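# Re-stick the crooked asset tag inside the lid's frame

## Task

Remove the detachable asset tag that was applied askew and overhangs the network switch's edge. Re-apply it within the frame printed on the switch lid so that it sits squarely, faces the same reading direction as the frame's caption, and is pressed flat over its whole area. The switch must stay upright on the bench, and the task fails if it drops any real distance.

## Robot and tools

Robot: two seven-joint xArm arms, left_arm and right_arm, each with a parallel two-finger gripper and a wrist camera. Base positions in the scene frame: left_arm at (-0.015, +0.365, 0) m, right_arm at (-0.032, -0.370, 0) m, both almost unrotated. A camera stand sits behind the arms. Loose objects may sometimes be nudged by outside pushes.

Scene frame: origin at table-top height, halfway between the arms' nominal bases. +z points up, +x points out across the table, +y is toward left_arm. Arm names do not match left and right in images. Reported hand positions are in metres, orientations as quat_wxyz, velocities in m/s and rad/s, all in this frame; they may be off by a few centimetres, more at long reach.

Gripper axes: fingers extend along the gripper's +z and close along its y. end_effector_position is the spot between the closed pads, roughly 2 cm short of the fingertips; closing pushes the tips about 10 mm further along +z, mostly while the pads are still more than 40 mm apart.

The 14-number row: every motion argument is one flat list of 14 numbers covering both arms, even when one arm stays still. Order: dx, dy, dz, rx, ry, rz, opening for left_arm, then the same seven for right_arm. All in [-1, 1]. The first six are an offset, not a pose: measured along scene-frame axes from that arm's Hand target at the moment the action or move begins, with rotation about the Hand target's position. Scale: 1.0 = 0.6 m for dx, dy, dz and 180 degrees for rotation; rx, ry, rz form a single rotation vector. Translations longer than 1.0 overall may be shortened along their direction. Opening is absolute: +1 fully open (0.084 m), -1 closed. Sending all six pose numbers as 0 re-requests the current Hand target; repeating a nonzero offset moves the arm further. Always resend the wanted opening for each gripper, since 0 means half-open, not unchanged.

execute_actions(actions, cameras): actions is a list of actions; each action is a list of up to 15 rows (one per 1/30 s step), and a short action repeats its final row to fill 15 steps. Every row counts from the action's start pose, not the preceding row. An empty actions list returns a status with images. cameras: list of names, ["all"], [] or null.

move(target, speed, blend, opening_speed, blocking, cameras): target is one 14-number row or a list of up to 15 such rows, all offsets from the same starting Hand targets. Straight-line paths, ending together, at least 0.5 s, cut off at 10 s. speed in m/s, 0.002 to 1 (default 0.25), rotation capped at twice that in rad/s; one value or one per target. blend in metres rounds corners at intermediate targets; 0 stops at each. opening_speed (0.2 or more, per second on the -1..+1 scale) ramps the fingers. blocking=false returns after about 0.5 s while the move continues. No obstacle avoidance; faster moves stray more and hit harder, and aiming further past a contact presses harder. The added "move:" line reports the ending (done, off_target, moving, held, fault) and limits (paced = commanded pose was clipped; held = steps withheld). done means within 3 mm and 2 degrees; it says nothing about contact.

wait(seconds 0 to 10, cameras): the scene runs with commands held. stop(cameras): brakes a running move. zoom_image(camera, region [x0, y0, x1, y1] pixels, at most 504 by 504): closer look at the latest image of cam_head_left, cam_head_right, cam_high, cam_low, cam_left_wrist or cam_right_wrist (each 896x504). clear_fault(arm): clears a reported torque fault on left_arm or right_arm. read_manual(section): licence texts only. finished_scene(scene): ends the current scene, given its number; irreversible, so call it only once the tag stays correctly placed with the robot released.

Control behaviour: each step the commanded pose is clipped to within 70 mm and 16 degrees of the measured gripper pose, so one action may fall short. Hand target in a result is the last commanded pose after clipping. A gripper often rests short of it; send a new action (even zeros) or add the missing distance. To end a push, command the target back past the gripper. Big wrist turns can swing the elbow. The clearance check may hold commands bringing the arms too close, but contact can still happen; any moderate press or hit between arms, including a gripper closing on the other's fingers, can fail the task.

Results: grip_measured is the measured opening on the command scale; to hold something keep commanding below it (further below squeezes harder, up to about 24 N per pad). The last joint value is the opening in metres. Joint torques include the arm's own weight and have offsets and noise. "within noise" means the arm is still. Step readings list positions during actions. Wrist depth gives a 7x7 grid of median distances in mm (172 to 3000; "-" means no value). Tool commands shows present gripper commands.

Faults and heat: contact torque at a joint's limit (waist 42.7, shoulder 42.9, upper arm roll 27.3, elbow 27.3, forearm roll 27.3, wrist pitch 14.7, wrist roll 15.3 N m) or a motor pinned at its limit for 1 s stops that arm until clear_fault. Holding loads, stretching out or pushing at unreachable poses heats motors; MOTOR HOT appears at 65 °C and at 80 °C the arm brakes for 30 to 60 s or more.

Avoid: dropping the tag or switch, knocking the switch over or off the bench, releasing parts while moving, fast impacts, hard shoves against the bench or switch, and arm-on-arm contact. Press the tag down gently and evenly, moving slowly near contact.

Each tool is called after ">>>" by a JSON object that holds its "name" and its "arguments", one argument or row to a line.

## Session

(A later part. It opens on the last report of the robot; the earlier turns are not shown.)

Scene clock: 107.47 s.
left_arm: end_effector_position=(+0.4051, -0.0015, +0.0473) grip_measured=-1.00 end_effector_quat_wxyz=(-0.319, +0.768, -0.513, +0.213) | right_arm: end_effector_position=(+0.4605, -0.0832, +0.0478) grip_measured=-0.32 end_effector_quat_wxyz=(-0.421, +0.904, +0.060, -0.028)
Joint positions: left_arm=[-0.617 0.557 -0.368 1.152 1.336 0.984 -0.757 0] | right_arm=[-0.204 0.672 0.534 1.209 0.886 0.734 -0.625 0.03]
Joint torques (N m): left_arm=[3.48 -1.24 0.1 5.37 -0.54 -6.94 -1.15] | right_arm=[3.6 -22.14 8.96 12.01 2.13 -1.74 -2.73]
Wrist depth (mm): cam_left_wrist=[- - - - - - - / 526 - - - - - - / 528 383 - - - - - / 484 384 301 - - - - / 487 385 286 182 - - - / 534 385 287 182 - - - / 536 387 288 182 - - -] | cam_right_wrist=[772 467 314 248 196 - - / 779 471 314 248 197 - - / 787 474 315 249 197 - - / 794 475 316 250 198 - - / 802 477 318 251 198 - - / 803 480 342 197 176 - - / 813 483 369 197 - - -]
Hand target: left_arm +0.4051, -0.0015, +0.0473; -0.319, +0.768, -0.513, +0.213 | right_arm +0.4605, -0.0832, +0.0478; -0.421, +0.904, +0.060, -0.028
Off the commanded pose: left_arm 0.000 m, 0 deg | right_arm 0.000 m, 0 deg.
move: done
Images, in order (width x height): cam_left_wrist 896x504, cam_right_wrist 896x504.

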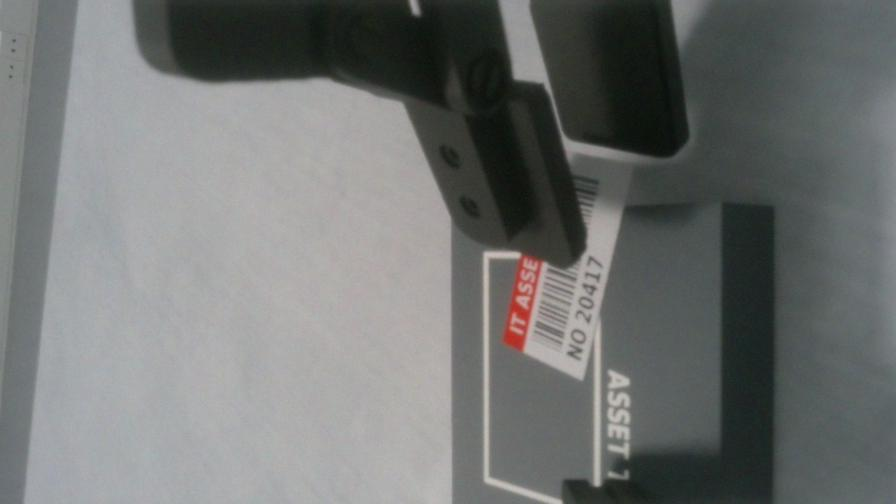

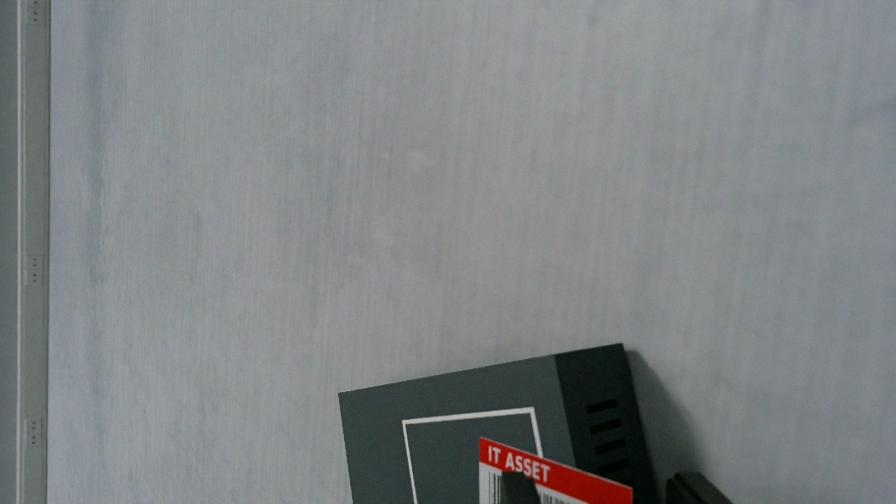

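>>> {"name": "move", "arguments": {
  "target": [0, 0, 0, 0, 0, 0, -1, 0, 0, 0, 0, 0, 0, -1],
  "opening_speed": 0.4,
  "cameras": ["cam_left_wrist", "cam_right_wrist"]
}}

>>> {"name": "zoom_image", "arguments": {
  "camera": "cam_left_wrist",
  "region": [420, 60, 780, 320]
}}

Scene clock: 112.27 s.
left_arm: end_effector_position=(+0.4051, -0.0015, +0.0473) grip_measured=-1.00 end_effector_quat_wxyz=(-0.319, +0.768, -0.513, +0.213) | right_arm: end_effector_position=(+0.4605, -0.0832, +0.0478) grip_measured=-1.00 end_effector_quat_wxyz=(-0.421, +0.904, +0.060, -0.028)
Joint positions: left_arm=[-0.617 0.557 -0.368 1.152 1.336 0.984 -0.757 0] | right_arm=[-0.203 0.672 0.534 1.209 0.886 0.734 -0.626 0]
Joint torques (N m): left_arm=[3.12 -1.35 -0.31 4.8 -0.9 -6.87 -1.09] | right_arm=[2.5 -21.82 10.47 9.54 0.85 1.19 -2.47]
Wrist depth (mm): cam_left_wrist=[476 - - - 188 - - / 525 381 316 - - - - / 526 383 285 - - - - / 485 383 286 181 - - - / 487 384 286 182 - - - / 532 386 287 182 - - - / 536 387 288 182 - - -] | cam_right_wrist=[769 467 313 248 196 - - / 776 469 313 248 197 - - / 783 471 315 248 197 - - / 794 473 316 249 198 - - / 798 477 317 250 198 - - / 806 479 341 196 177 - - / 811 481 369 197 - - -]
Hand target: left_arm +0.4051, -0.0015, +0.0473; -0.319, +0.768, -0.513, +0.213 | right_arm +0.4605, -0.0832, +0.0478; -0.421, +0.904, +0.060, -0.028
Off the commanded pose: left_arm 0.000 m, 0 deg | right_arm 0.000 m, 0 deg.
move: done
Images, in order (width x height): cam_left_wrist 896x504, cam_right_wrist 896x504.

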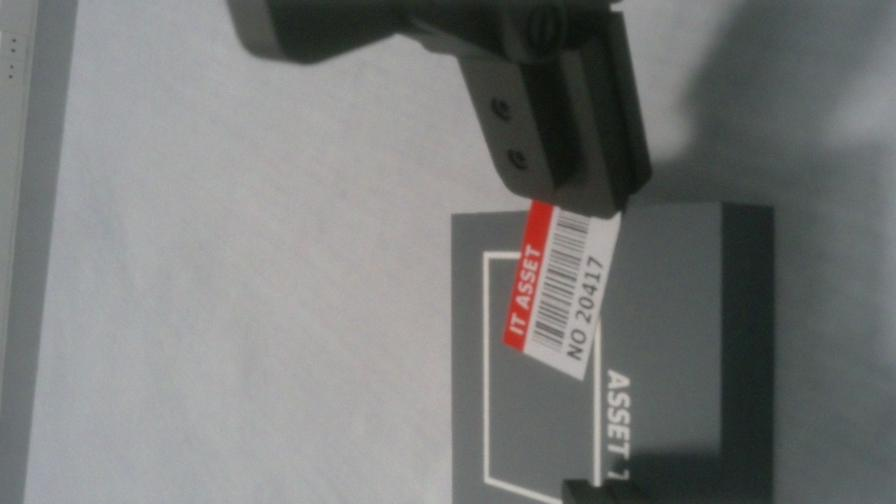

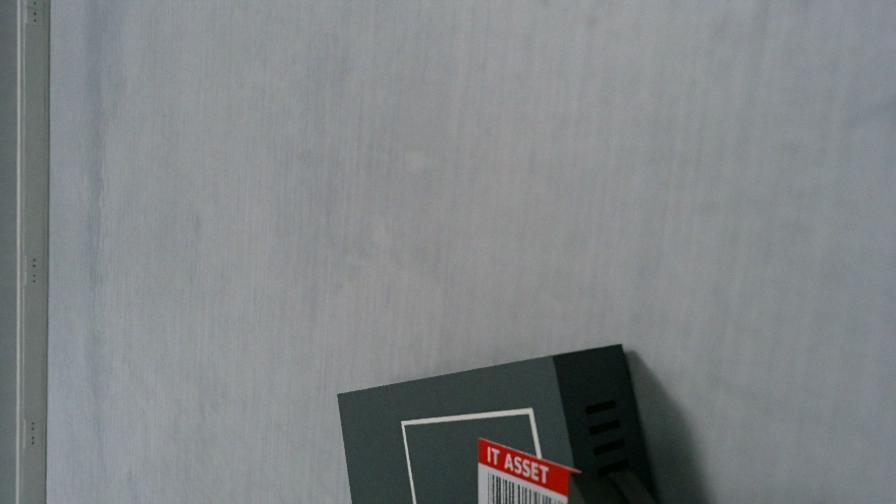

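Scaled by 1.400 from the camera's 896x504 image, which has a finer 1280x720 frame.

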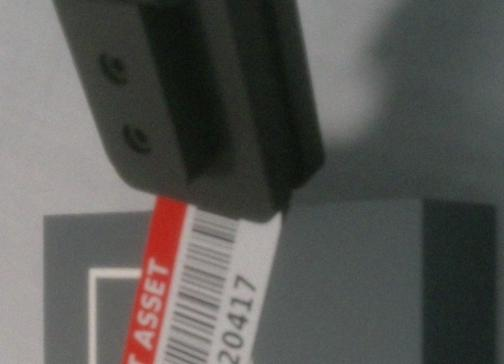

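>>> {"name": "move", "arguments": {
  "target": [0, 0, 0, 0, 0, 0, -1, -0.0012, 0.0085, 0.0083, -0.05506, -0.00744, 0, -1],
  "speed": 0.03,
  "cameras": ["cam_left_wrist"]
}}

>>> {"name": "zoom_image", "arguments": {
  "camera": "cam_left_wrist",
  "region": [420, 60, 780, 320]
}}

Scene clock: 117.97 s.
left_arm: end_effector_position=(+0.4051, -0.0015, +0.0473) grip_measured=-1.00 end_effector_quat_wxyz=(-0.319, +0.768, -0.513, +0.213) | right_arm: end_effector_position=(+0.4597, -0.0781, +0.0528) grip_measured=-1.00 end_effector_quat_wxyz=(-0.341, +0.938, +0.062, -0.023)
Joint positions: left_arm=[-0.617 0.557 -0.368 1.152 1.336 0.984 -0.757 0] | right_arm=[-0.072 0.591 0.458 1.195 0.753 0.666 -0.434 0]
Joint torques (N m): left_arm=[2.67 -1.55 -0.42 4.85 -0.82 -6.85 -1.15] | right_arm=[7.14 -28.08 3.65 3.96 -2.4 -1.21 2.59]
Wrist depth (mm): cam_left_wrist=[- - - - 188 - - / 525 - - - 188 - - / 528 358 300 - - - - / 485 384 286 181 - - - / 486 385 286 182 - - - / 533 386 286 182 - - - / 536 388 288 182 - - -] | cam_right_wrist=[454 335 277 228 193 177 - / 457 336 277 228 193 177 - / 460 337 278 229 194 178 - / 461 338 279 229 194 178 - / 464 340 280 230 194 178 - / 467 341 227 186 180 178 - / 467 343 218 186 - 179 -]
Hand target: left_arm +0.4051, -0.0015, +0.0473; -0.319, +0.768, -0.513, +0.213 | right_arm +0.4597, -0.0781, +0.0528; -0.341, +0.938, +0.062, -0.023
Off the commanded pose: left_arm 0.000 m, 0 deg | right_arm 0.000 m, 0 deg.
move: done
Images, in order (width x height): cam_left_wrist 896x504.

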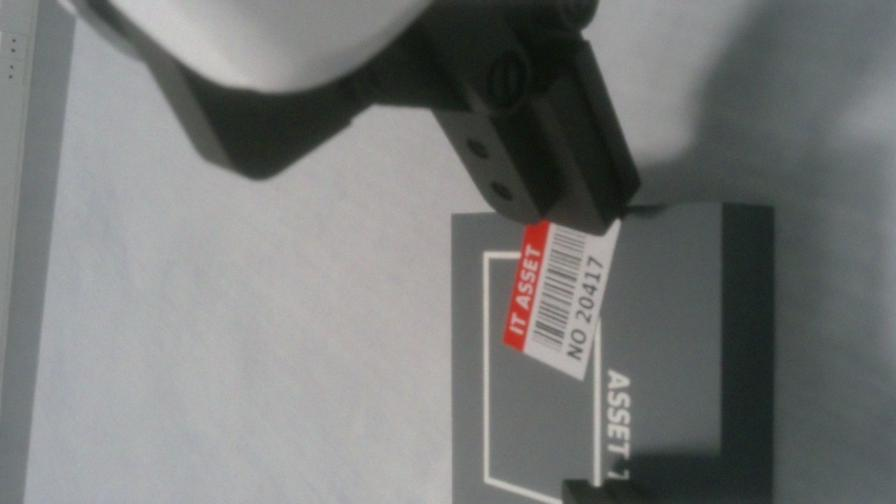

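Scaled by 1.400 from the camera's 896x504 image, which has a finer 1280x720 frame.

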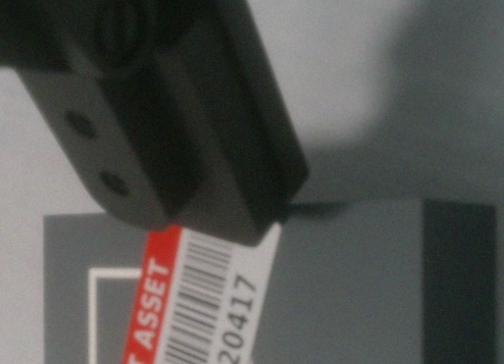

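>>> {"name": "move", "arguments": {
  "target": [0, 0, 0, 0, 0, 0, -1, -0.00158, 0.01168, 0.01179, 0, 0, 0, -1],
  "speed": 0.015,
  "cameras": ["cam_left_wrist"]
}}

>>> {"name": "zoom_image", "arguments": {
  "camera": "cam_left_wrist",
  "region": [420, 60, 780, 420]
}}

Scene clock: 119.90 s.
left_arm: end_effector_position=(+0.4052, -0.0015, +0.0473) grip_measured=-1.00 end_effector_quat_wxyz=(-0.318, +0.768, -0.513, +0.213) | right_arm: end_effector_position=(+0.4587, -0.0708, +0.0601) grip_measured=-1.00 end_effector_quat_wxyz=(-0.341, +0.938, +0.063, -0.023)
Joint positions: left_arm=[-0.617 0.557 -0.368 1.152 1.336 0.984 -0.757 0] | right_arm=[-0.061 0.579 0.461 1.198 0.751 0.67 -0.414 0]
Joint torques (N m): left_arm=[0.59 -3.86 -0.43 3.01 -1.38 -4.5 -1.13] | right_arm=[3.73 -35.06 4.16 10.63 -1.45 -0.06 2.51]
Wrist depth (mm): cam_left_wrist=[- - - - 194 - - / - - - - 188 - - / 1335 - - - 189 - - / 528 384 302 - - - - / 486 385 286 182 - - - / 533 386 287 182 - - - / 537 388 288 182 - - -] | cam_right_wrist=[475 350 288 237 201 180 - / 476 350 289 238 202 180 - / 478 352 278 238 202 180 - / 481 353 279 239 203 180 - / 483 355 280 239 203 181 - / 486 355 269 196 177 179 - / 487 357 230 197 - 176 -]
Hand target: left_arm +0.4051, -0.0015, +0.0473; -0.319, +0.768, -0.513, +0.213 | right_arm +0.4588, -0.0711, +0.0599; -0.341, +0.938, +0.062, -0.023
Off the commanded pose: left_arm 0.000 m, 0 deg | right_arm 0.000 m, 0 deg.
move: done
Images, in order (width x height): cam_left_wrist 896x504.

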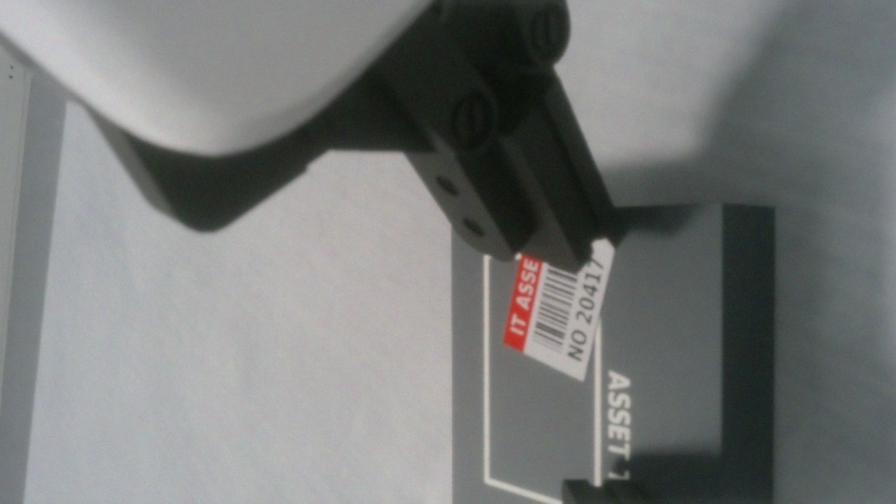

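Scaled by 1.400 from the camera's 896x504 image, which has a finer 1280x720 frame.

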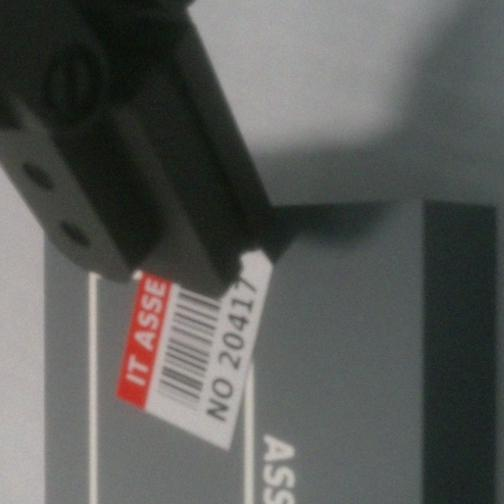

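>>> {"name": "move", "arguments": {
  "target": [0, 0, 0, 0, 0, 0, -1, -0.0019, 0.0140, 0.01414, 0, 0, 0, -1],
  "speed": 0.015,
  "cameras": ["cam_left_wrist"]
}}

>>> {"name": "zoom_image", "arguments": {
  "camera": "cam_left_wrist",
  "region": [420, 60, 780, 420]
}}

Scene clock: 122.20 s.
left_arm: end_effector_position=(+0.4051, -0.0015, +0.0473) grip_measured=-1.00 end_effector_quat_wxyz=(-0.319, +0.768, -0.513, +0.213) | right_arm: end_effector_position=(+0.4577, -0.0627, +0.0683) grip_measured=-1.00 end_effector_quat_wxyz=(-0.341, +0.938, +0.062, -0.023)
Joint positions: left_arm=[-0.617 0.557 -0.368 1.152 1.336 0.984 -0.757 0] | right_arm=[-0.049 0.565 0.464 1.202 0.749 0.673 -0.389 0]
Joint torques (N m): left_arm=[-2.4 -12.55 -1.33 1.13 -3.27 -2.52 0.05] | right_arm=[3.57 -38.13 7.97 13.25 -1.79 0.74 2.79]
Wrist depth (mm): cam_left_wrist=[- - - - 195 - - / - - - - 195 - - / - - - - 195 - - / - - - - - - - / 486 384 287 182 - - - / 534 386 287 182 - - - / 537 387 288 182 - - -] | cam_right_wrist=[494 365 289 248 211 183 - / 498 366 290 249 211 183 - / 498 368 291 250 212 184 - / 501 370 292 250 212 184 - / 504 371 293 251 212 185 - / 506 372 307 207 181 180 - / 509 374 308 208 181 176 -]
Hand target: left_arm +0.4051, -0.0015, +0.0473; -0.319, +0.768, -0.513, +0.213 | right_arm +0.4577, -0.0627, +0.0683; -0.341, +0.938, +0.062, -0.023
Off the commanded pose: left_arm 0.000 m, 0 deg | right_arm 0.000 m, 0 deg.
move: done
Images, in order (width x height): cam_left_wrist 896x504.

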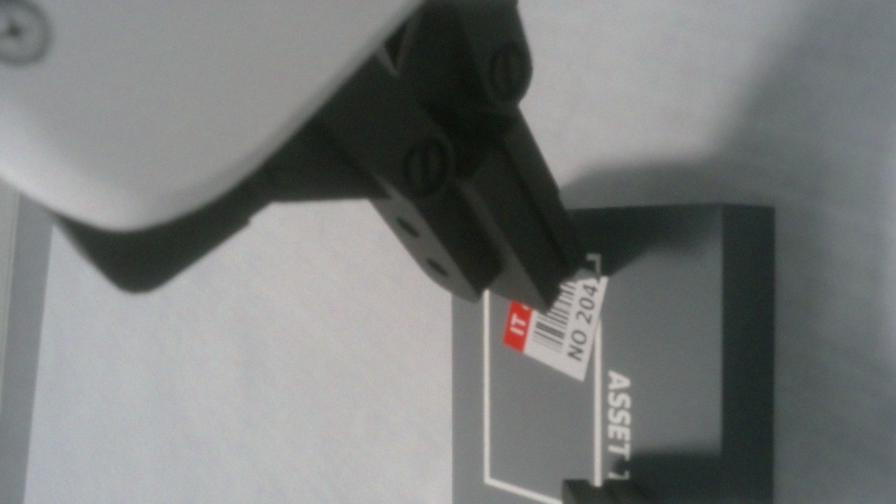

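Scaled by 1.400 from the camera's 896x504 image, which has a finer 1280x720 frame.

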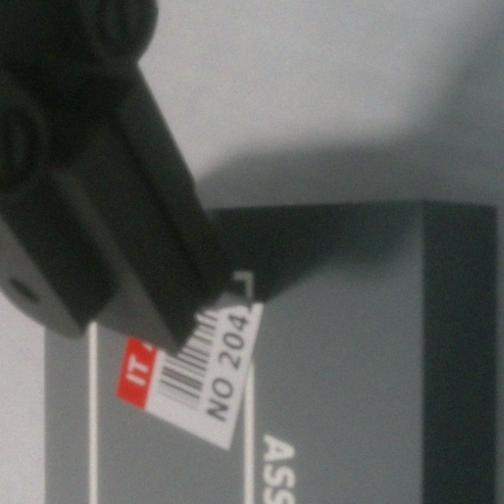

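>>> {"name": "move", "arguments": {
  "target": [0, 0, 0, 0, 0, 0, -1, -0.0019, 0.0140, 0.01414, 0, 0, 0, -1],
  "speed": 0.015,
  "cameras": ["cam_left_wrist"]
}}

>>> {"name": "zoom_image", "arguments": {
  "camera": "cam_left_wrist",
  "region": [420, 60, 780, 420]
}}

Scene clock: 124.53 s.
left_arm: end_effector_position=(+0.4052, -0.0015, +0.0473) grip_measured=-1.00 end_effector_quat_wxyz=(-0.319, +0.768, -0.513, +0.213) | right_arm: end_effector_position=(+0.4565, -0.0543, +0.0768) grip_measured=-1.00 end_effector_quat_wxyz=(-0.341, +0.938, +0.062, -0.023)
Joint positions: left_arm=[-0.617 0.557 -0.368 1.152 1.336 0.984 -0.757 0] | right_arm=[-0.036 0.552 0.468 1.207 0.745 0.677 -0.363 0]
Joint torques (N m): left_arm=[-1.61 -12.74 -1.94 1.19 -3.35 -3.06 0.3] | right_arm=[3.83 -36.99 7.25 13.1 -2.01 0.53 2.56]
Wrist depth (mm): cam_left_wrist=[- - - 226 195 - - / - - - 227 195 - - / - - - 218 195 - - / - - - - - - - / 486 - - - - - - / 534 385 287 182 - - - / 537 387 288 182 - - -] | cam_right_wrist=[518 383 303 260 221 192 178 / 521 384 305 261 221 192 178 / 523 386 306 261 222 193 178 / 526 387 307 262 222 193 179 / 529 389 307 263 223 193 179 / 532 390 309 220 186 184 179 / 534 391 322 220 186 - 180]
Hand target: left_arm +0.4051, -0.0015, +0.0473; -0.319, +0.768, -0.513, +0.213 | right_arm +0.4565, -0.0543, +0.0768; -0.341, +0.938, +0.062, -0.023
Off the commanded pose: left_arm 0.000 m, 0 deg | right_arm 0.000 m, 0 deg.
move: done
Images, in order (width x height): cam_left_wrist 896x504.

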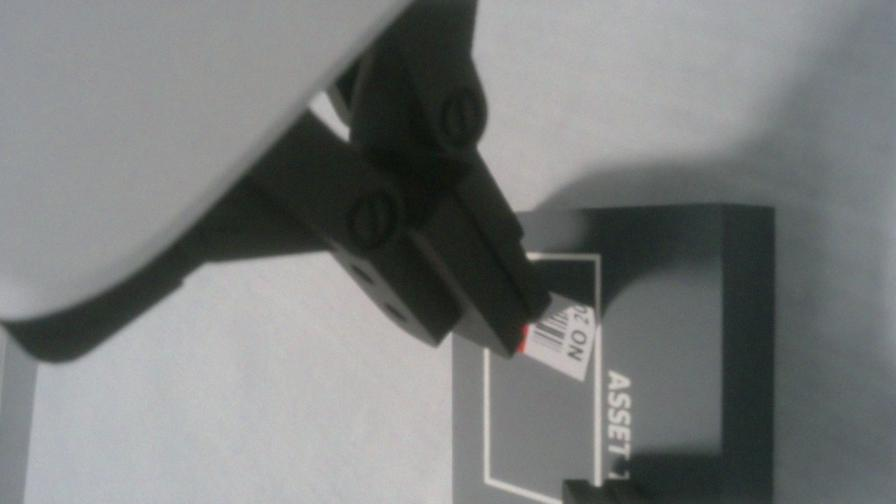

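Scaled by 1.400 from the camera's 896x504 image, which has a finer 1280x720 frame.

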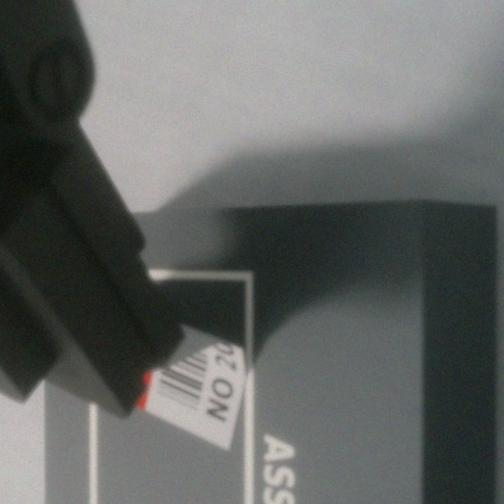

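>>> {"name": "move", "arguments": {
  "target": [0, 0, 0, 0, 0, 0, -1, -0.0019, 0.0140, 0.01414, 0, 0, 0, -1],
  "speed": 0.015,
  "cameras": ["cam_left_wrist"]
}}

>>> {"name": "zoom_image", "arguments": {
  "camera": "cam_left_wrist",
  "region": [420, 60, 780, 420]
}}

Scene clock: 126.47 s.
left_arm: end_effector_position=(+0.4052, -0.0015, +0.0473) grip_measured=-1.00 end_effector_quat_wxyz=(-0.319, +0.768, -0.513, +0.213) | right_arm: end_effector_position=(+0.4554, -0.0459, +0.0853) grip_measured=-1.00 end_effector_quat_wxyz=(-0.341, +0.938, +0.062, -0.023)
Joint positions: left_arm=[-0.617 0.557 -0.368 1.152 1.336 0.984 -0.757 0] | right_arm=[-0.022 0.54 0.47 1.213 0.741 0.681 -0.338 0]
Joint torques (N m): left_arm=[-1.72 -12.39 -2.45 1.11 -3.28 -3.66 0.48] | right_arm=[3.95 -36.81 7.38 12.95 -1.92 0.49 2.52]
Wrist depth (mm): cam_left_wrist=[- - - 236 195 - - / - - - 236 195 - - / - 359 - 237 195 - - / - - - 181 - - - / - - - - - - - / 535 387 288 182 - - - / 537 388 288 182 - - -] | cam_right_wrist=[541 401 317 272 231 201 182 / 545 401 318 272 231 201 182 / 546 404 319 273 232 202 182 / 549 405 320 274 232 202 182 / 552 407 321 275 233 202 183 / 556 408 322 232 196 175 179 / 557 409 322 224 203 175 179]
Hand target: left_arm +0.4051, -0.0015, +0.0473; -0.319, +0.768, -0.513, +0.213 | right_arm +0.4554, -0.0459, +0.0853; -0.341, +0.938, +0.062, -0.023
Off the commanded pose: left_arm 0.000 m, 0 deg | right_arm 0.000 m, 0 deg.
move: done
Images, in order (width x height): cam_left_wrist 896x504.

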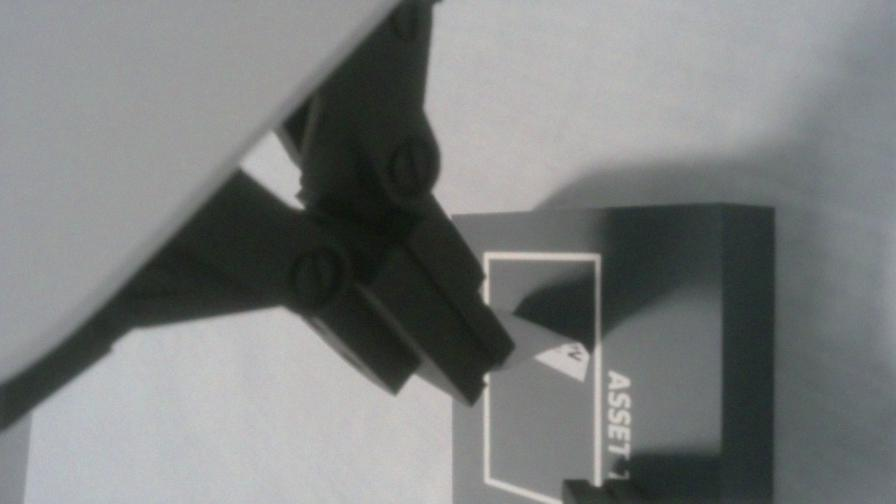

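Scaled by 1.400 from the camera's 896x504 image, which has a finer 1280x720 frame.

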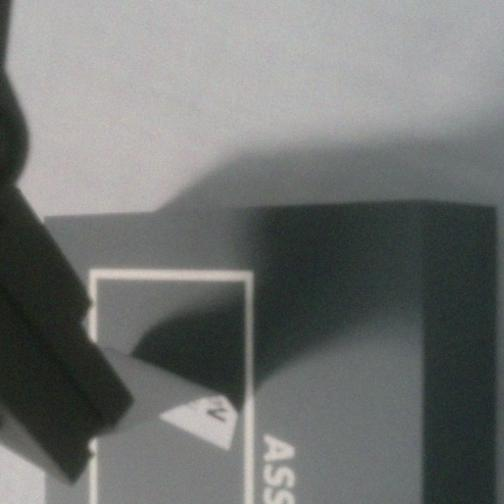

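>>> {"name": "move", "arguments": {
  "target": [0, 0, 0, 0, 0, 0, -1, -0.0016, 0.0117, 0.0118, 0, 0, 0, -1],
  "speed": 0.015,
  "cameras": ["cam_left_wrist"]
}}

Scene clock: 128.00 s.
left_arm: end_effector_position=(+0.4051, -0.0015, +0.0473) grip_measured=-1.00 end_effector_quat_wxyz=(-0.319, +0.768, -0.513, +0.213) | right_arm: end_effector_position=(+0.4544, -0.0389, +0.0924) grip_measured=-1.00 end_effector_quat_wxyz=(-0.341, +0.938, +0.062, -0.023)
Joint positions: left_arm=[-0.617 0.557 -0.368 1.152 1.336 0.984 -0.757 0] | right_arm=[-0.011 0.53 0.472 1.219 0.737 0.685 -0.316 0]
Joint torques (N m): left_arm=[-1.08 -11.88 -2.39 1.12 -3.22 -4 0.48] | right_arm=[3.96 -36.91 7.26 13.23 -1.74 0.44 2.59]
Wrist depth (mm): cam_left_wrist=[- - - 236 195 - - / - - 271 236 195 - - / - - 271 237 195 - - / - - - 182 - - - / - - - 182 - - - / - - - - - - - / 537 363 288 182 - - -] | cam_right_wrist=[561 416 329 282 240 208 184 / 565 416 330 282 240 209 184 / 566 418 331 284 241 209 184 / 570 419 332 284 241 209 185 / 573 422 334 284 242 209 185 / 577 422 334 275 205 182 181 / 579 424 335 286 211 178 180]
Hand target: left_arm +0.4051, -0.0015, +0.0473; -0.319, +0.768, -0.513, +0.213 | right_arm +0.4544, -0.0388, +0.0924; -0.341, +0.938, +0.062, -0.023
Off the commanded pose: left_arm 0.000 m, 0 deg | right_arm 0.000 m, 0 deg.
move: done
Images, in order (width x height): cam_left_wrist 896x504.

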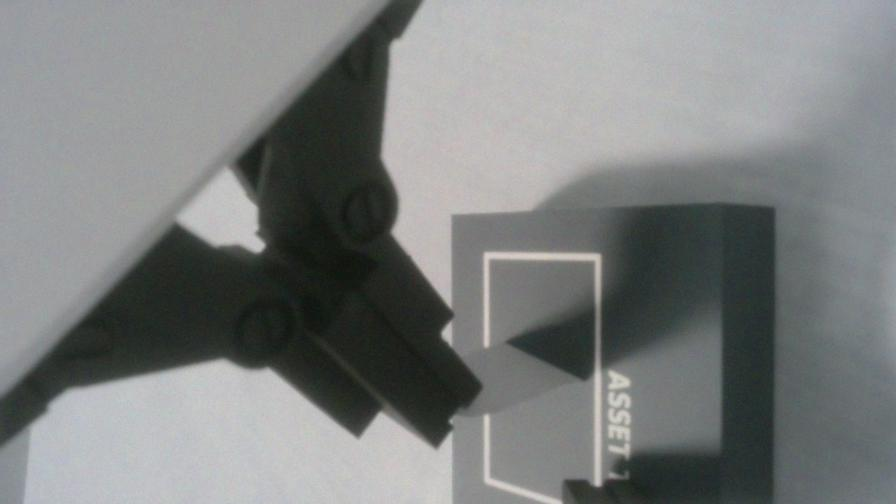

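>>> {"name": "move", "arguments": {
  "target": [0, 0, 0, 0, 0, 0, -1, -0.0009, 0.0066, 0.0133, 0, 0, 0, -1],
  "speed": 0.015,
  "cameras": ["cam_left_wrist"]
}}

Scene clock: 129.50 s.
left_arm: end_effector_position=(+0.4051, -0.0015, +0.0473) grip_measured=-1.00 end_effector_quat_wxyz=(-0.319, +0.768, -0.513, +0.213) | right_arm: end_effector_position=(+0.4539, -0.0349, +0.1003) grip_measured=-1.00 end_effector_quat_wxyz=(-0.341, +0.938, +0.062, -0.023)
Joint positions: left_arm=[-0.617 0.557 -0.368 1.152 1.336 0.984 -0.757 0] | right_arm=[-0.005 0.517 0.473 1.223 0.733 0.694 -0.297 0]
Joint torques (N m): left_arm=[-0.54 -11.45 -2.61 1.66 -2.98 -4.46 0.52] | right_arm=[3.63 -36.69 7.3 13.4 -1.93 0.3 2.69]
Wrist depth (mm): cam_left_wrist=[- - 270 236 195 - - / - - 284 236 195 - - / 530 - 285 237 195 - - / 484 - 272 181 - - - / - - - 182 - - - / - - - 182 - - - / 540 388 304 182 - - -] | cam_right_wrist=[582 431 342 283 249 216 191 / 586 433 342 283 249 217 191 / 590 435 344 284 250 217 192 / 593 436 345 285 250 218 192 / 596 438 346 286 251 218 192 / 600 440 347 297 214 186 184 / 600 441 348 297 214 186 184]
Hand target: left_arm +0.4051, -0.0015, +0.0473; -0.319, +0.768, -0.513, +0.213 | right_arm +0.4539, -0.0349, +0.1004; -0.341, +0.938, +0.062, -0.023
Off the commanded pose: left_arm 0.000 m, 0 deg | right_arm 0.000 m, 0 deg.
move: done
Images, in order (width x height): cam_left_wrist 896x504.

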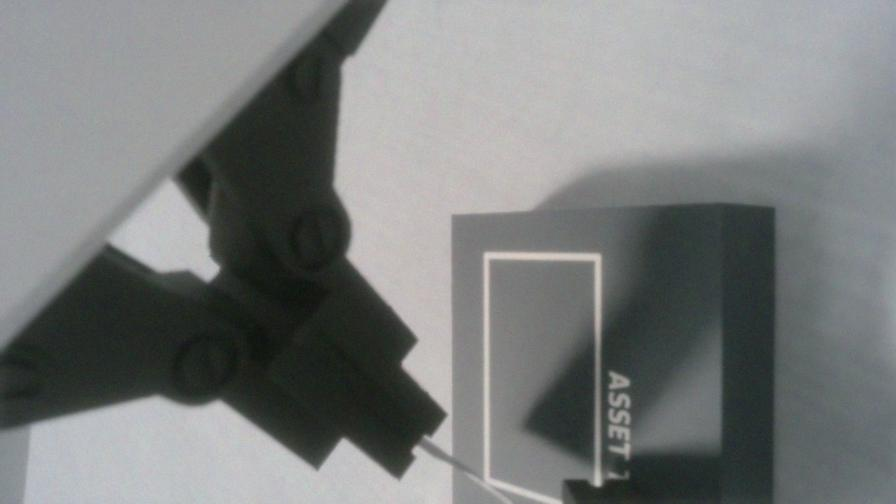

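>>> {"name": "move", "arguments": {
  "target": [0, 0, 0, 0, 0, 0, -1, 0.005, -0.02, 0.06, 0, 0, 0, -1],
  "speed": 0.06,
  "cameras": ["cam_left_wrist", "cam_right_wrist"]
}}

Scene clock: 132.03 s.
left_arm: end_effector_position=(+0.4051, -0.0015, +0.0473) grip_measured=-1.00 end_effector_quat_wxyz=(-0.319, +0.768, -0.513, +0.213) | right_arm: end_effector_position=(+0.4569, -0.0469, +0.1363) grip_measured=-1.00 end_effector_quat_wxyz=(-0.341, +0.938, +0.062, -0.023)
Joint positions: left_arm=[-0.617 0.557 -0.368 1.152 1.336 0.984 -0.757 0] | right_arm=[-0.032 0.44 0.466 1.229 0.717 0.779 -0.26 0]
Joint torques (N m): left_arm=[0.44 -11.67 -1.99 1.05 -2.69 -4.67 0.59] | right_arm=[-3.87 -35.82 0.98 13.93 -1.83 0.44 2.65]
Wrist depth (mm): cam_left_wrist=[479 380 284 235 195 - - / 526 381 284 236 195 - - / 483 382 285 237 195 - - / - 385 286 181 - - - / - 361 286 182 - - - / - 361 287 182 - - - / 540 388 287 182 - - -] | cam_right_wrist=[688 508 401 332 283 253 224 / 689 507 402 334 284 254 225 / 690 511 403 334 284 255 225 / 696 513 405 334 285 255 225 / 700 513 406 336 286 249 220 / 704 516 407 348 258 223 216 / 705 518 408 348 258 224 207]
Hand target: left_arm +0.4051, -0.0015, +0.0473; -0.319, +0.768, -0.513, +0.213 | right_arm +0.4569, -0.0469, +0.1364; -0.341, +0.938, +0.062, -0.023
Off the commanded pose: left_arm 0.000 m, 0 deg | right_arm 0.000 m, 0 deg.
move: done
Images, in order (width x height): cam_left_wrist 896x504, cam_right_wrist 896x504.

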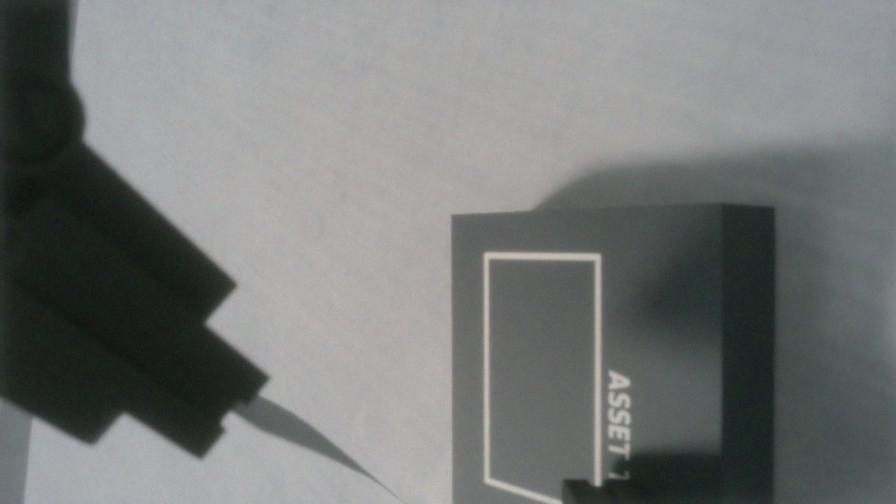

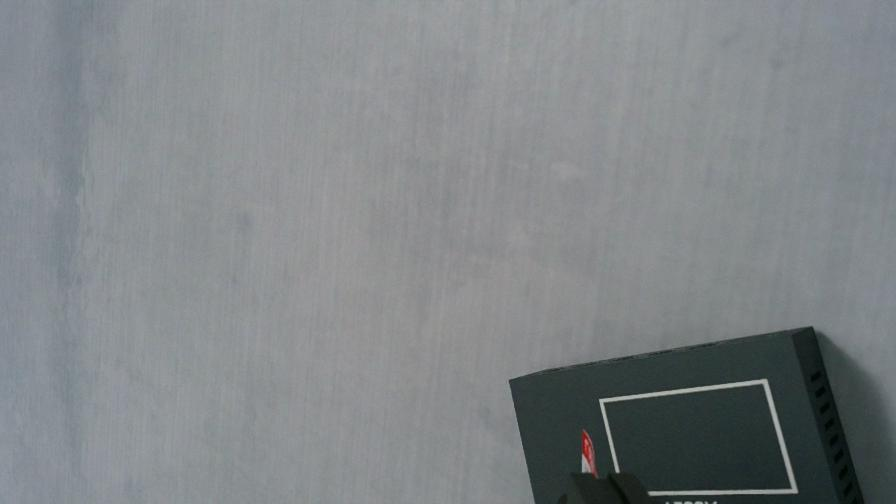

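>>> {"name": "move", "arguments": {
  "target": [-0.065, -0.027, 0.0707, 0, 0, 0, -1, 0.0218, -0.355, 0.1062, 0, 0, 0, -1],
  "speed": 0.12,
  "cameras": ["cam_left_wrist", "cam_right_wrist"]
}}

Scene clock: 137.60 s.
left_arm: end_effector_position=(+0.3662, -0.0177, +0.0897) grip_measured=-1.00 end_effector_quat_wxyz=(-0.319, +0.768, -0.513, +0.213) | right_arm: end_effector_position=(+0.4700, -0.2598, +0.2003) grip_measured=-1.00 end_effector_quat_wxyz=(-0.341, +0.938, +0.063, -0.023)
Joint positions: left_arm=[-0.651 0.448 -0.433 1.114 1.222 1.058 -0.715 0] | right_arm=[-0.346 0.267 0.307 1.25 0.652 1.215 -0.476 0]
Joint torques (N m): left_arm=[-3.11 -30.45 -3.86 10.02 -1.89 1.34 0.96] | right_arm=[-3.82 -20.04 -0.93 14.42 -1.05 0.5 -2.57]
Wrist depth (mm): cam_left_wrist=[1300 482 360 299 247 210 188 / 1312 481 361 300 247 211 188 / 1358 486 362 300 248 211 188 / 1405 487 363 243 209 205 189 / 1462 489 364 243 209 205 189 / 619 489 365 244 209 206 189 / 681 492 364 244 210 206 189] | cam_right_wrist=[815 643 510 421 359 313 283 / 821 646 511 421 359 313 283 / 822 646 510 422 359 314 284 / 831 649 513 409 360 314 284 / 832 651 537 397 361 315 285 / 837 655 516 411 362 315 285 / 837 654 476 411 362 316 286]
Hand target: left_arm +0.3661, -0.0177, +0.0897; -0.319, +0.768, -0.513, +0.213 | right_arm +0.4700, -0.2599, +0.2001; -0.341, +0.938, +0.062, -0.023
Off the commanded pose: left_arm 0.000 m, 0 deg | right_arm 0.000 m, 0 deg.
move: done
Images, in order (width x height): cam_left_wrist 896x504, cam_right_wrist 896x504.

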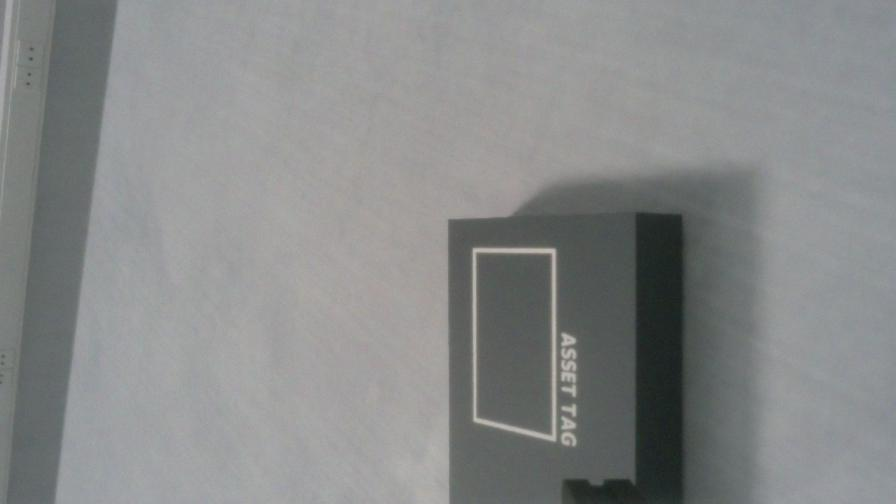

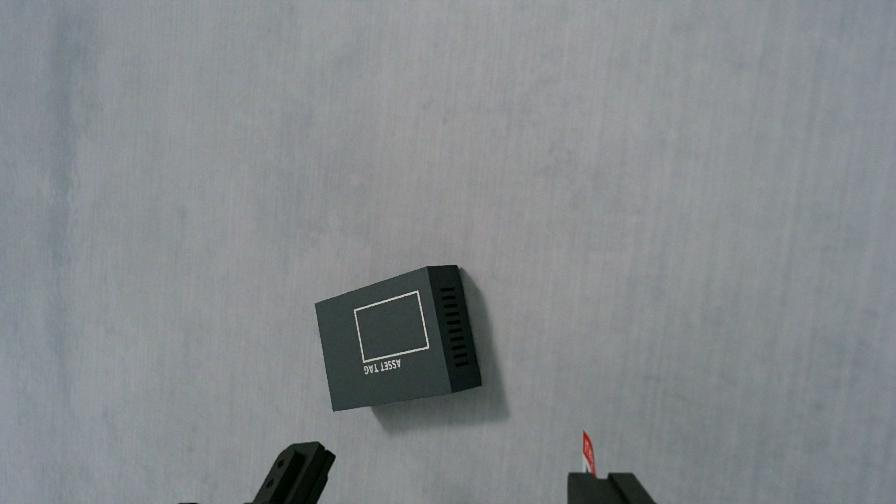

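>>> {"name": "move", "arguments": {
  "target": [0.1208, 0.0115, 0.0505, -0.0953, 0.2311, 0, 1, 0, 0, 0, 0, 0, 0, -1],
  "speed": 0.2,
  "cameras": ["cam_left_wrist", "cam_right_wrist"]
}}

Scene clock: 143.10 s.
left_arm: end_effector_position=(+0.4386, -0.0108, +0.1200) grip_measured=+1.00 end_effector_quat_wxyz=(-0.001, +0.831, -0.556, +0.000) | right_arm: end_effector_position=(+0.4700, -0.2599, +0.2001) grip_measured=-1.00 end_effector_quat_wxyz=(-0.341, +0.938, +0.062, -0.023)
Joint positions: left_arm=[-0.173 0.587 -0.632 1.484 0.394 1.027 0.24 0.084] | right_arm=[-0.347 0.267 0.307 1.25 0.652 1.215 -0.476 0]
Joint torques (N m): left_arm=[2.51 -22.72 -6.36 15.19 -1.74 -0.15 1.11] | right_arm=[-3.77 -19.17 -0.89 14.54 -1.08 -0.11 -2.65]
Wrist depth (mm): cam_left_wrist=[251 251 251 251 251 251 250 / 252 251 251 251 251 251 251 / 252 252 252 252 252 252 252 / 253 253 253 252 252 252 252 / 253 253 253 222 221 252 252 / 253 253 253 222 222 253 253 / 254 254 254 222 222 253 253] | cam_right_wrist=[815 642 509 419 358 312 283 / 814 643 510 421 359 313 284 / 819 646 512 422 360 313 284 / 295 585 513 409 360 314 284 / 272 619 535 397 361 315 285 / 264 591 515 411 362 315 285 / 260 305 517 411 362 315 286]
Hand target: left_arm +0.4386, -0.0108, +0.1200; -0.001, +0.831, -0.556, +0.000 | right_arm +0.4700, -0.2599, +0.2001; -0.341, +0.938, +0.062, -0.023
Off the commanded pose: left_arm 0.000 m, 0 deg | right_arm 0.000 m, 0 deg.
move: done
Images, in order (width x height): cam_left_wrist 896x504, cam_right_wrist 896x504.

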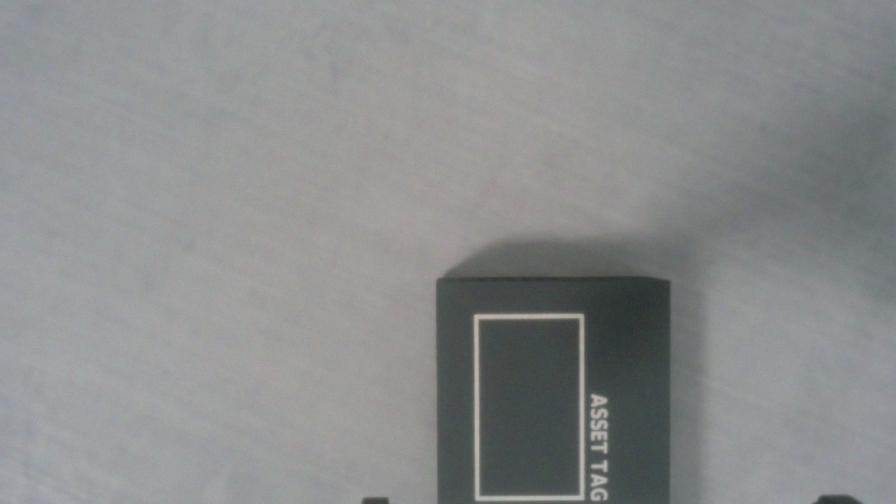

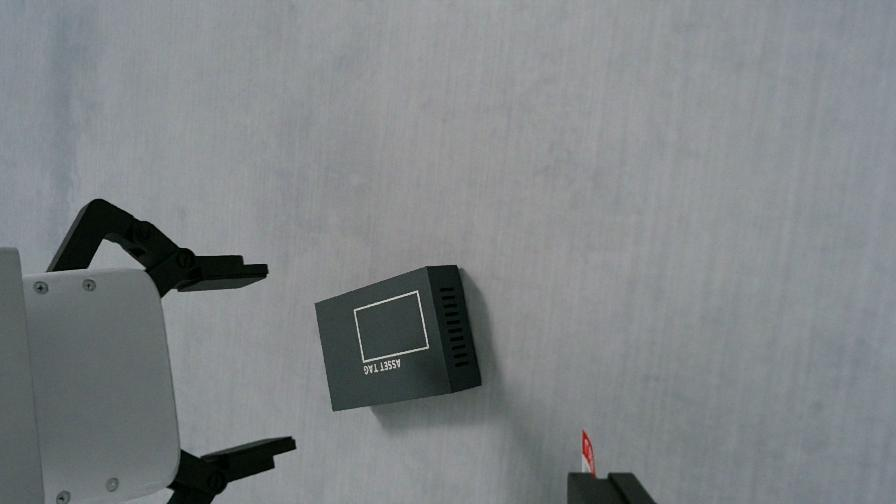

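>>> {"name": "move", "arguments": {
  "target": [
    [0, 0, -0.12, 0, 0, 0, 1, 0, 0, 0, 0, 0, 0, -1],
    [0, 0, -0.1667, 0, 0, 0, 1, 0, 0, 0, 0, 0, 0, -1]
  ],
  "speed": [0.12, 0.06],
  "blend": [0.005, 0],
  "cameras": ["cam_left_wrist", "cam_right_wrist"]
}}

>>> {"name": "zoom_image", "arguments": {
  "camera": "cam_right_wrist",
  "region": [200, 220, 560, 460]
}}

Scene clock: 146.83 s.
left_arm: end_effector_position=(+0.4386, -0.0108, +0.0200) grip_measured=+1.00 end_effector_quat_wxyz=(-0.001, +0.831, -0.556, +0.000) | right_arm: end_effector_position=(+0.4700, -0.2599, +0.2001) grip_measured=-1.00 end_effector_quat_wxyz=(-0.341, +0.938, +0.062, -0.023)
Joint positions: left_arm=[-0.22 0.748 -0.552 1.437 0.504 0.834 0.174 0.084] | right_arm=[-0.347 0.267 0.307 1.25 0.652 1.215 -0.476 0]
Joint torques (N m): left_arm=[-3.32 -23.83 -4.21 13.83 1.44 -3.45 -0.77] | right_arm=[-3.18 -18.96 -0.92 14.43 -1.01 -0.43 -2.66]
Wrist depth (mm): cam_left_wrist=[- - - - - - - / - - - - - - - / - - - - - - - / - - - - - - - / - - - - - - - / - - - - - - - / - - - - - - -] | cam_right_wrist=[815 641 509 421 359 312 283 / 820 644 510 421 359 313 283 / 824 646 511 423 359 314 284 / 825 648 397 409 360 314 284 / 266 312 362 397 362 314 285 / 253 291 353 411 362 315 285 / 263 317 359 412 363 316 286]
Hand target: left_arm +0.4386, -0.0108, +0.0200; -0.001, +0.831, -0.556, +0.000 | right_arm +0.4700, -0.2599, +0.2001; -0.341, +0.938, +0.062, -0.023
Off the commanded pose: left_arm 0.000 m, 0 deg | right_arm 0.000 m, 0 deg.
move: done
Images, in order (width x height): cam_left_wrist 896x504, cam_right_wrist 896x504.

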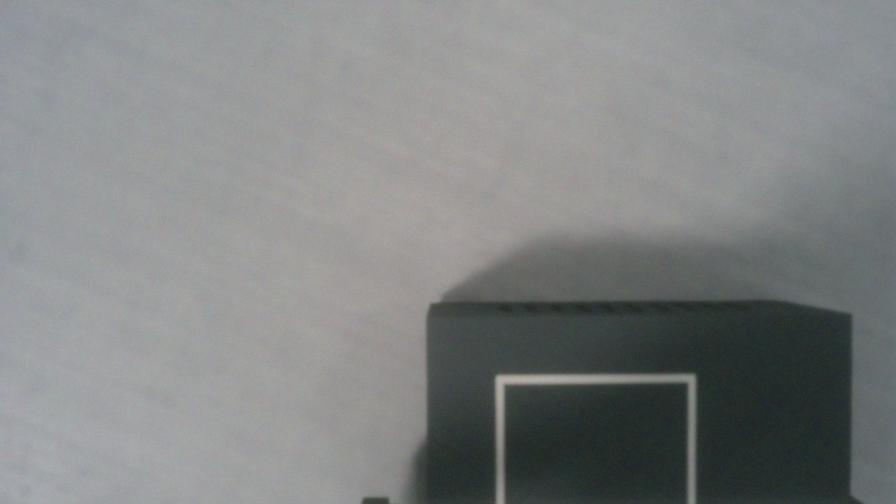

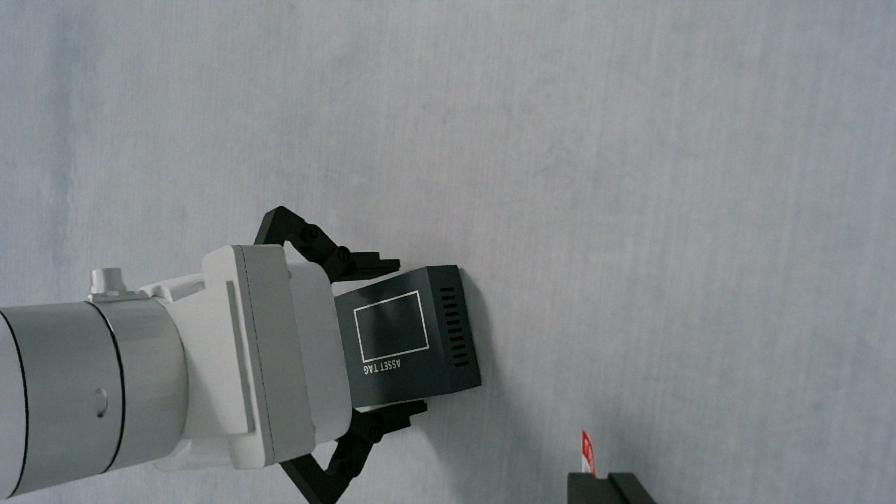

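Scaled by 1.400 from the camera's 896x504 image, which has a finer 1280x720 frame.

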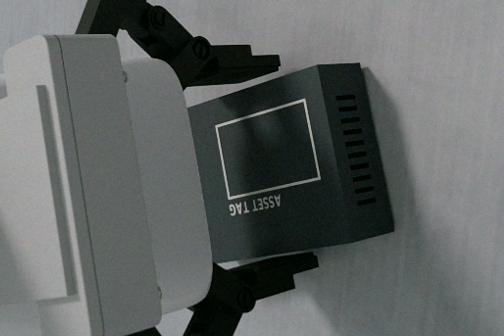

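>>> {"name": "move", "arguments": {
  "target": [0, 0, 0, 0, 0, 0, 0.4, 0, 0, 0, 0, 0, 0, -1],
  "opening_speed": 0.4,
  "cameras": ["cam_left_wrist"]
}}

Scene clock: 149.03 s.
left_arm: end_effector_position=(+0.4386, -0.0108, +0.0200) grip_measured=+0.75 end_effector_quat_wxyz=(-0.001, +0.831, -0.556, +0.000) | right_arm: end_effector_position=(+0.4700, -0.2599, +0.2001) grip_measured=-1.00 end_effector_quat_wxyz=(-0.341, +0.938, +0.062, -0.023)
Joint positions: left_arm=[-0.22 0.748 -0.552 1.437 0.504 0.834 0.174 0.075] | right_arm=[-0.347 0.267 0.307 1.25 0.652 1.215 -0.476 0]
Joint torques (N m): left_arm=[13.13 -24.44 5.91 13.98 2 -3.4 -0.2] | right_arm=[-3.37 -19.04 -0.93 14.37 -1.05 -0.48 -2.6]
Wrist depth (mm): cam_left_wrist=[- - - - - - - / - - - - - - - / - - - - - - - / - - - - - - - / - - - - - - - / - - - - - - - / - - - - - - -] | cam_right_wrist=[814 646 508 421 358 313 283 / 821 646 509 420 359 313 284 / 823 647 511 423 360 313 284 / 827 650 397 410 361 314 284 / 266 311 366 396 361 315 284 / 253 290 352 410 361 315 285 / 262 312 362 411 362 316 286]
Hand target: left_arm +0.4386, -0.0108, +0.0200; -0.001, +0.831, -0.556, +0.000 | right_arm +0.4700, -0.2599, +0.2001; -0.341, +0.938, +0.062, -0.023
Off the commanded pose: left_arm 0.000 m, 0 deg | right_arm 0.000 m, 0 deg.
move: done
Images, in order (width x height): cam_left_wrist 896x504.

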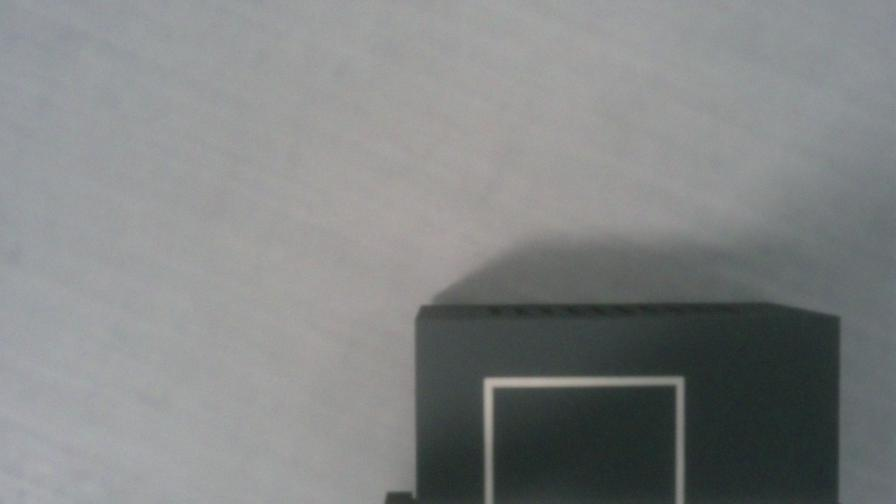

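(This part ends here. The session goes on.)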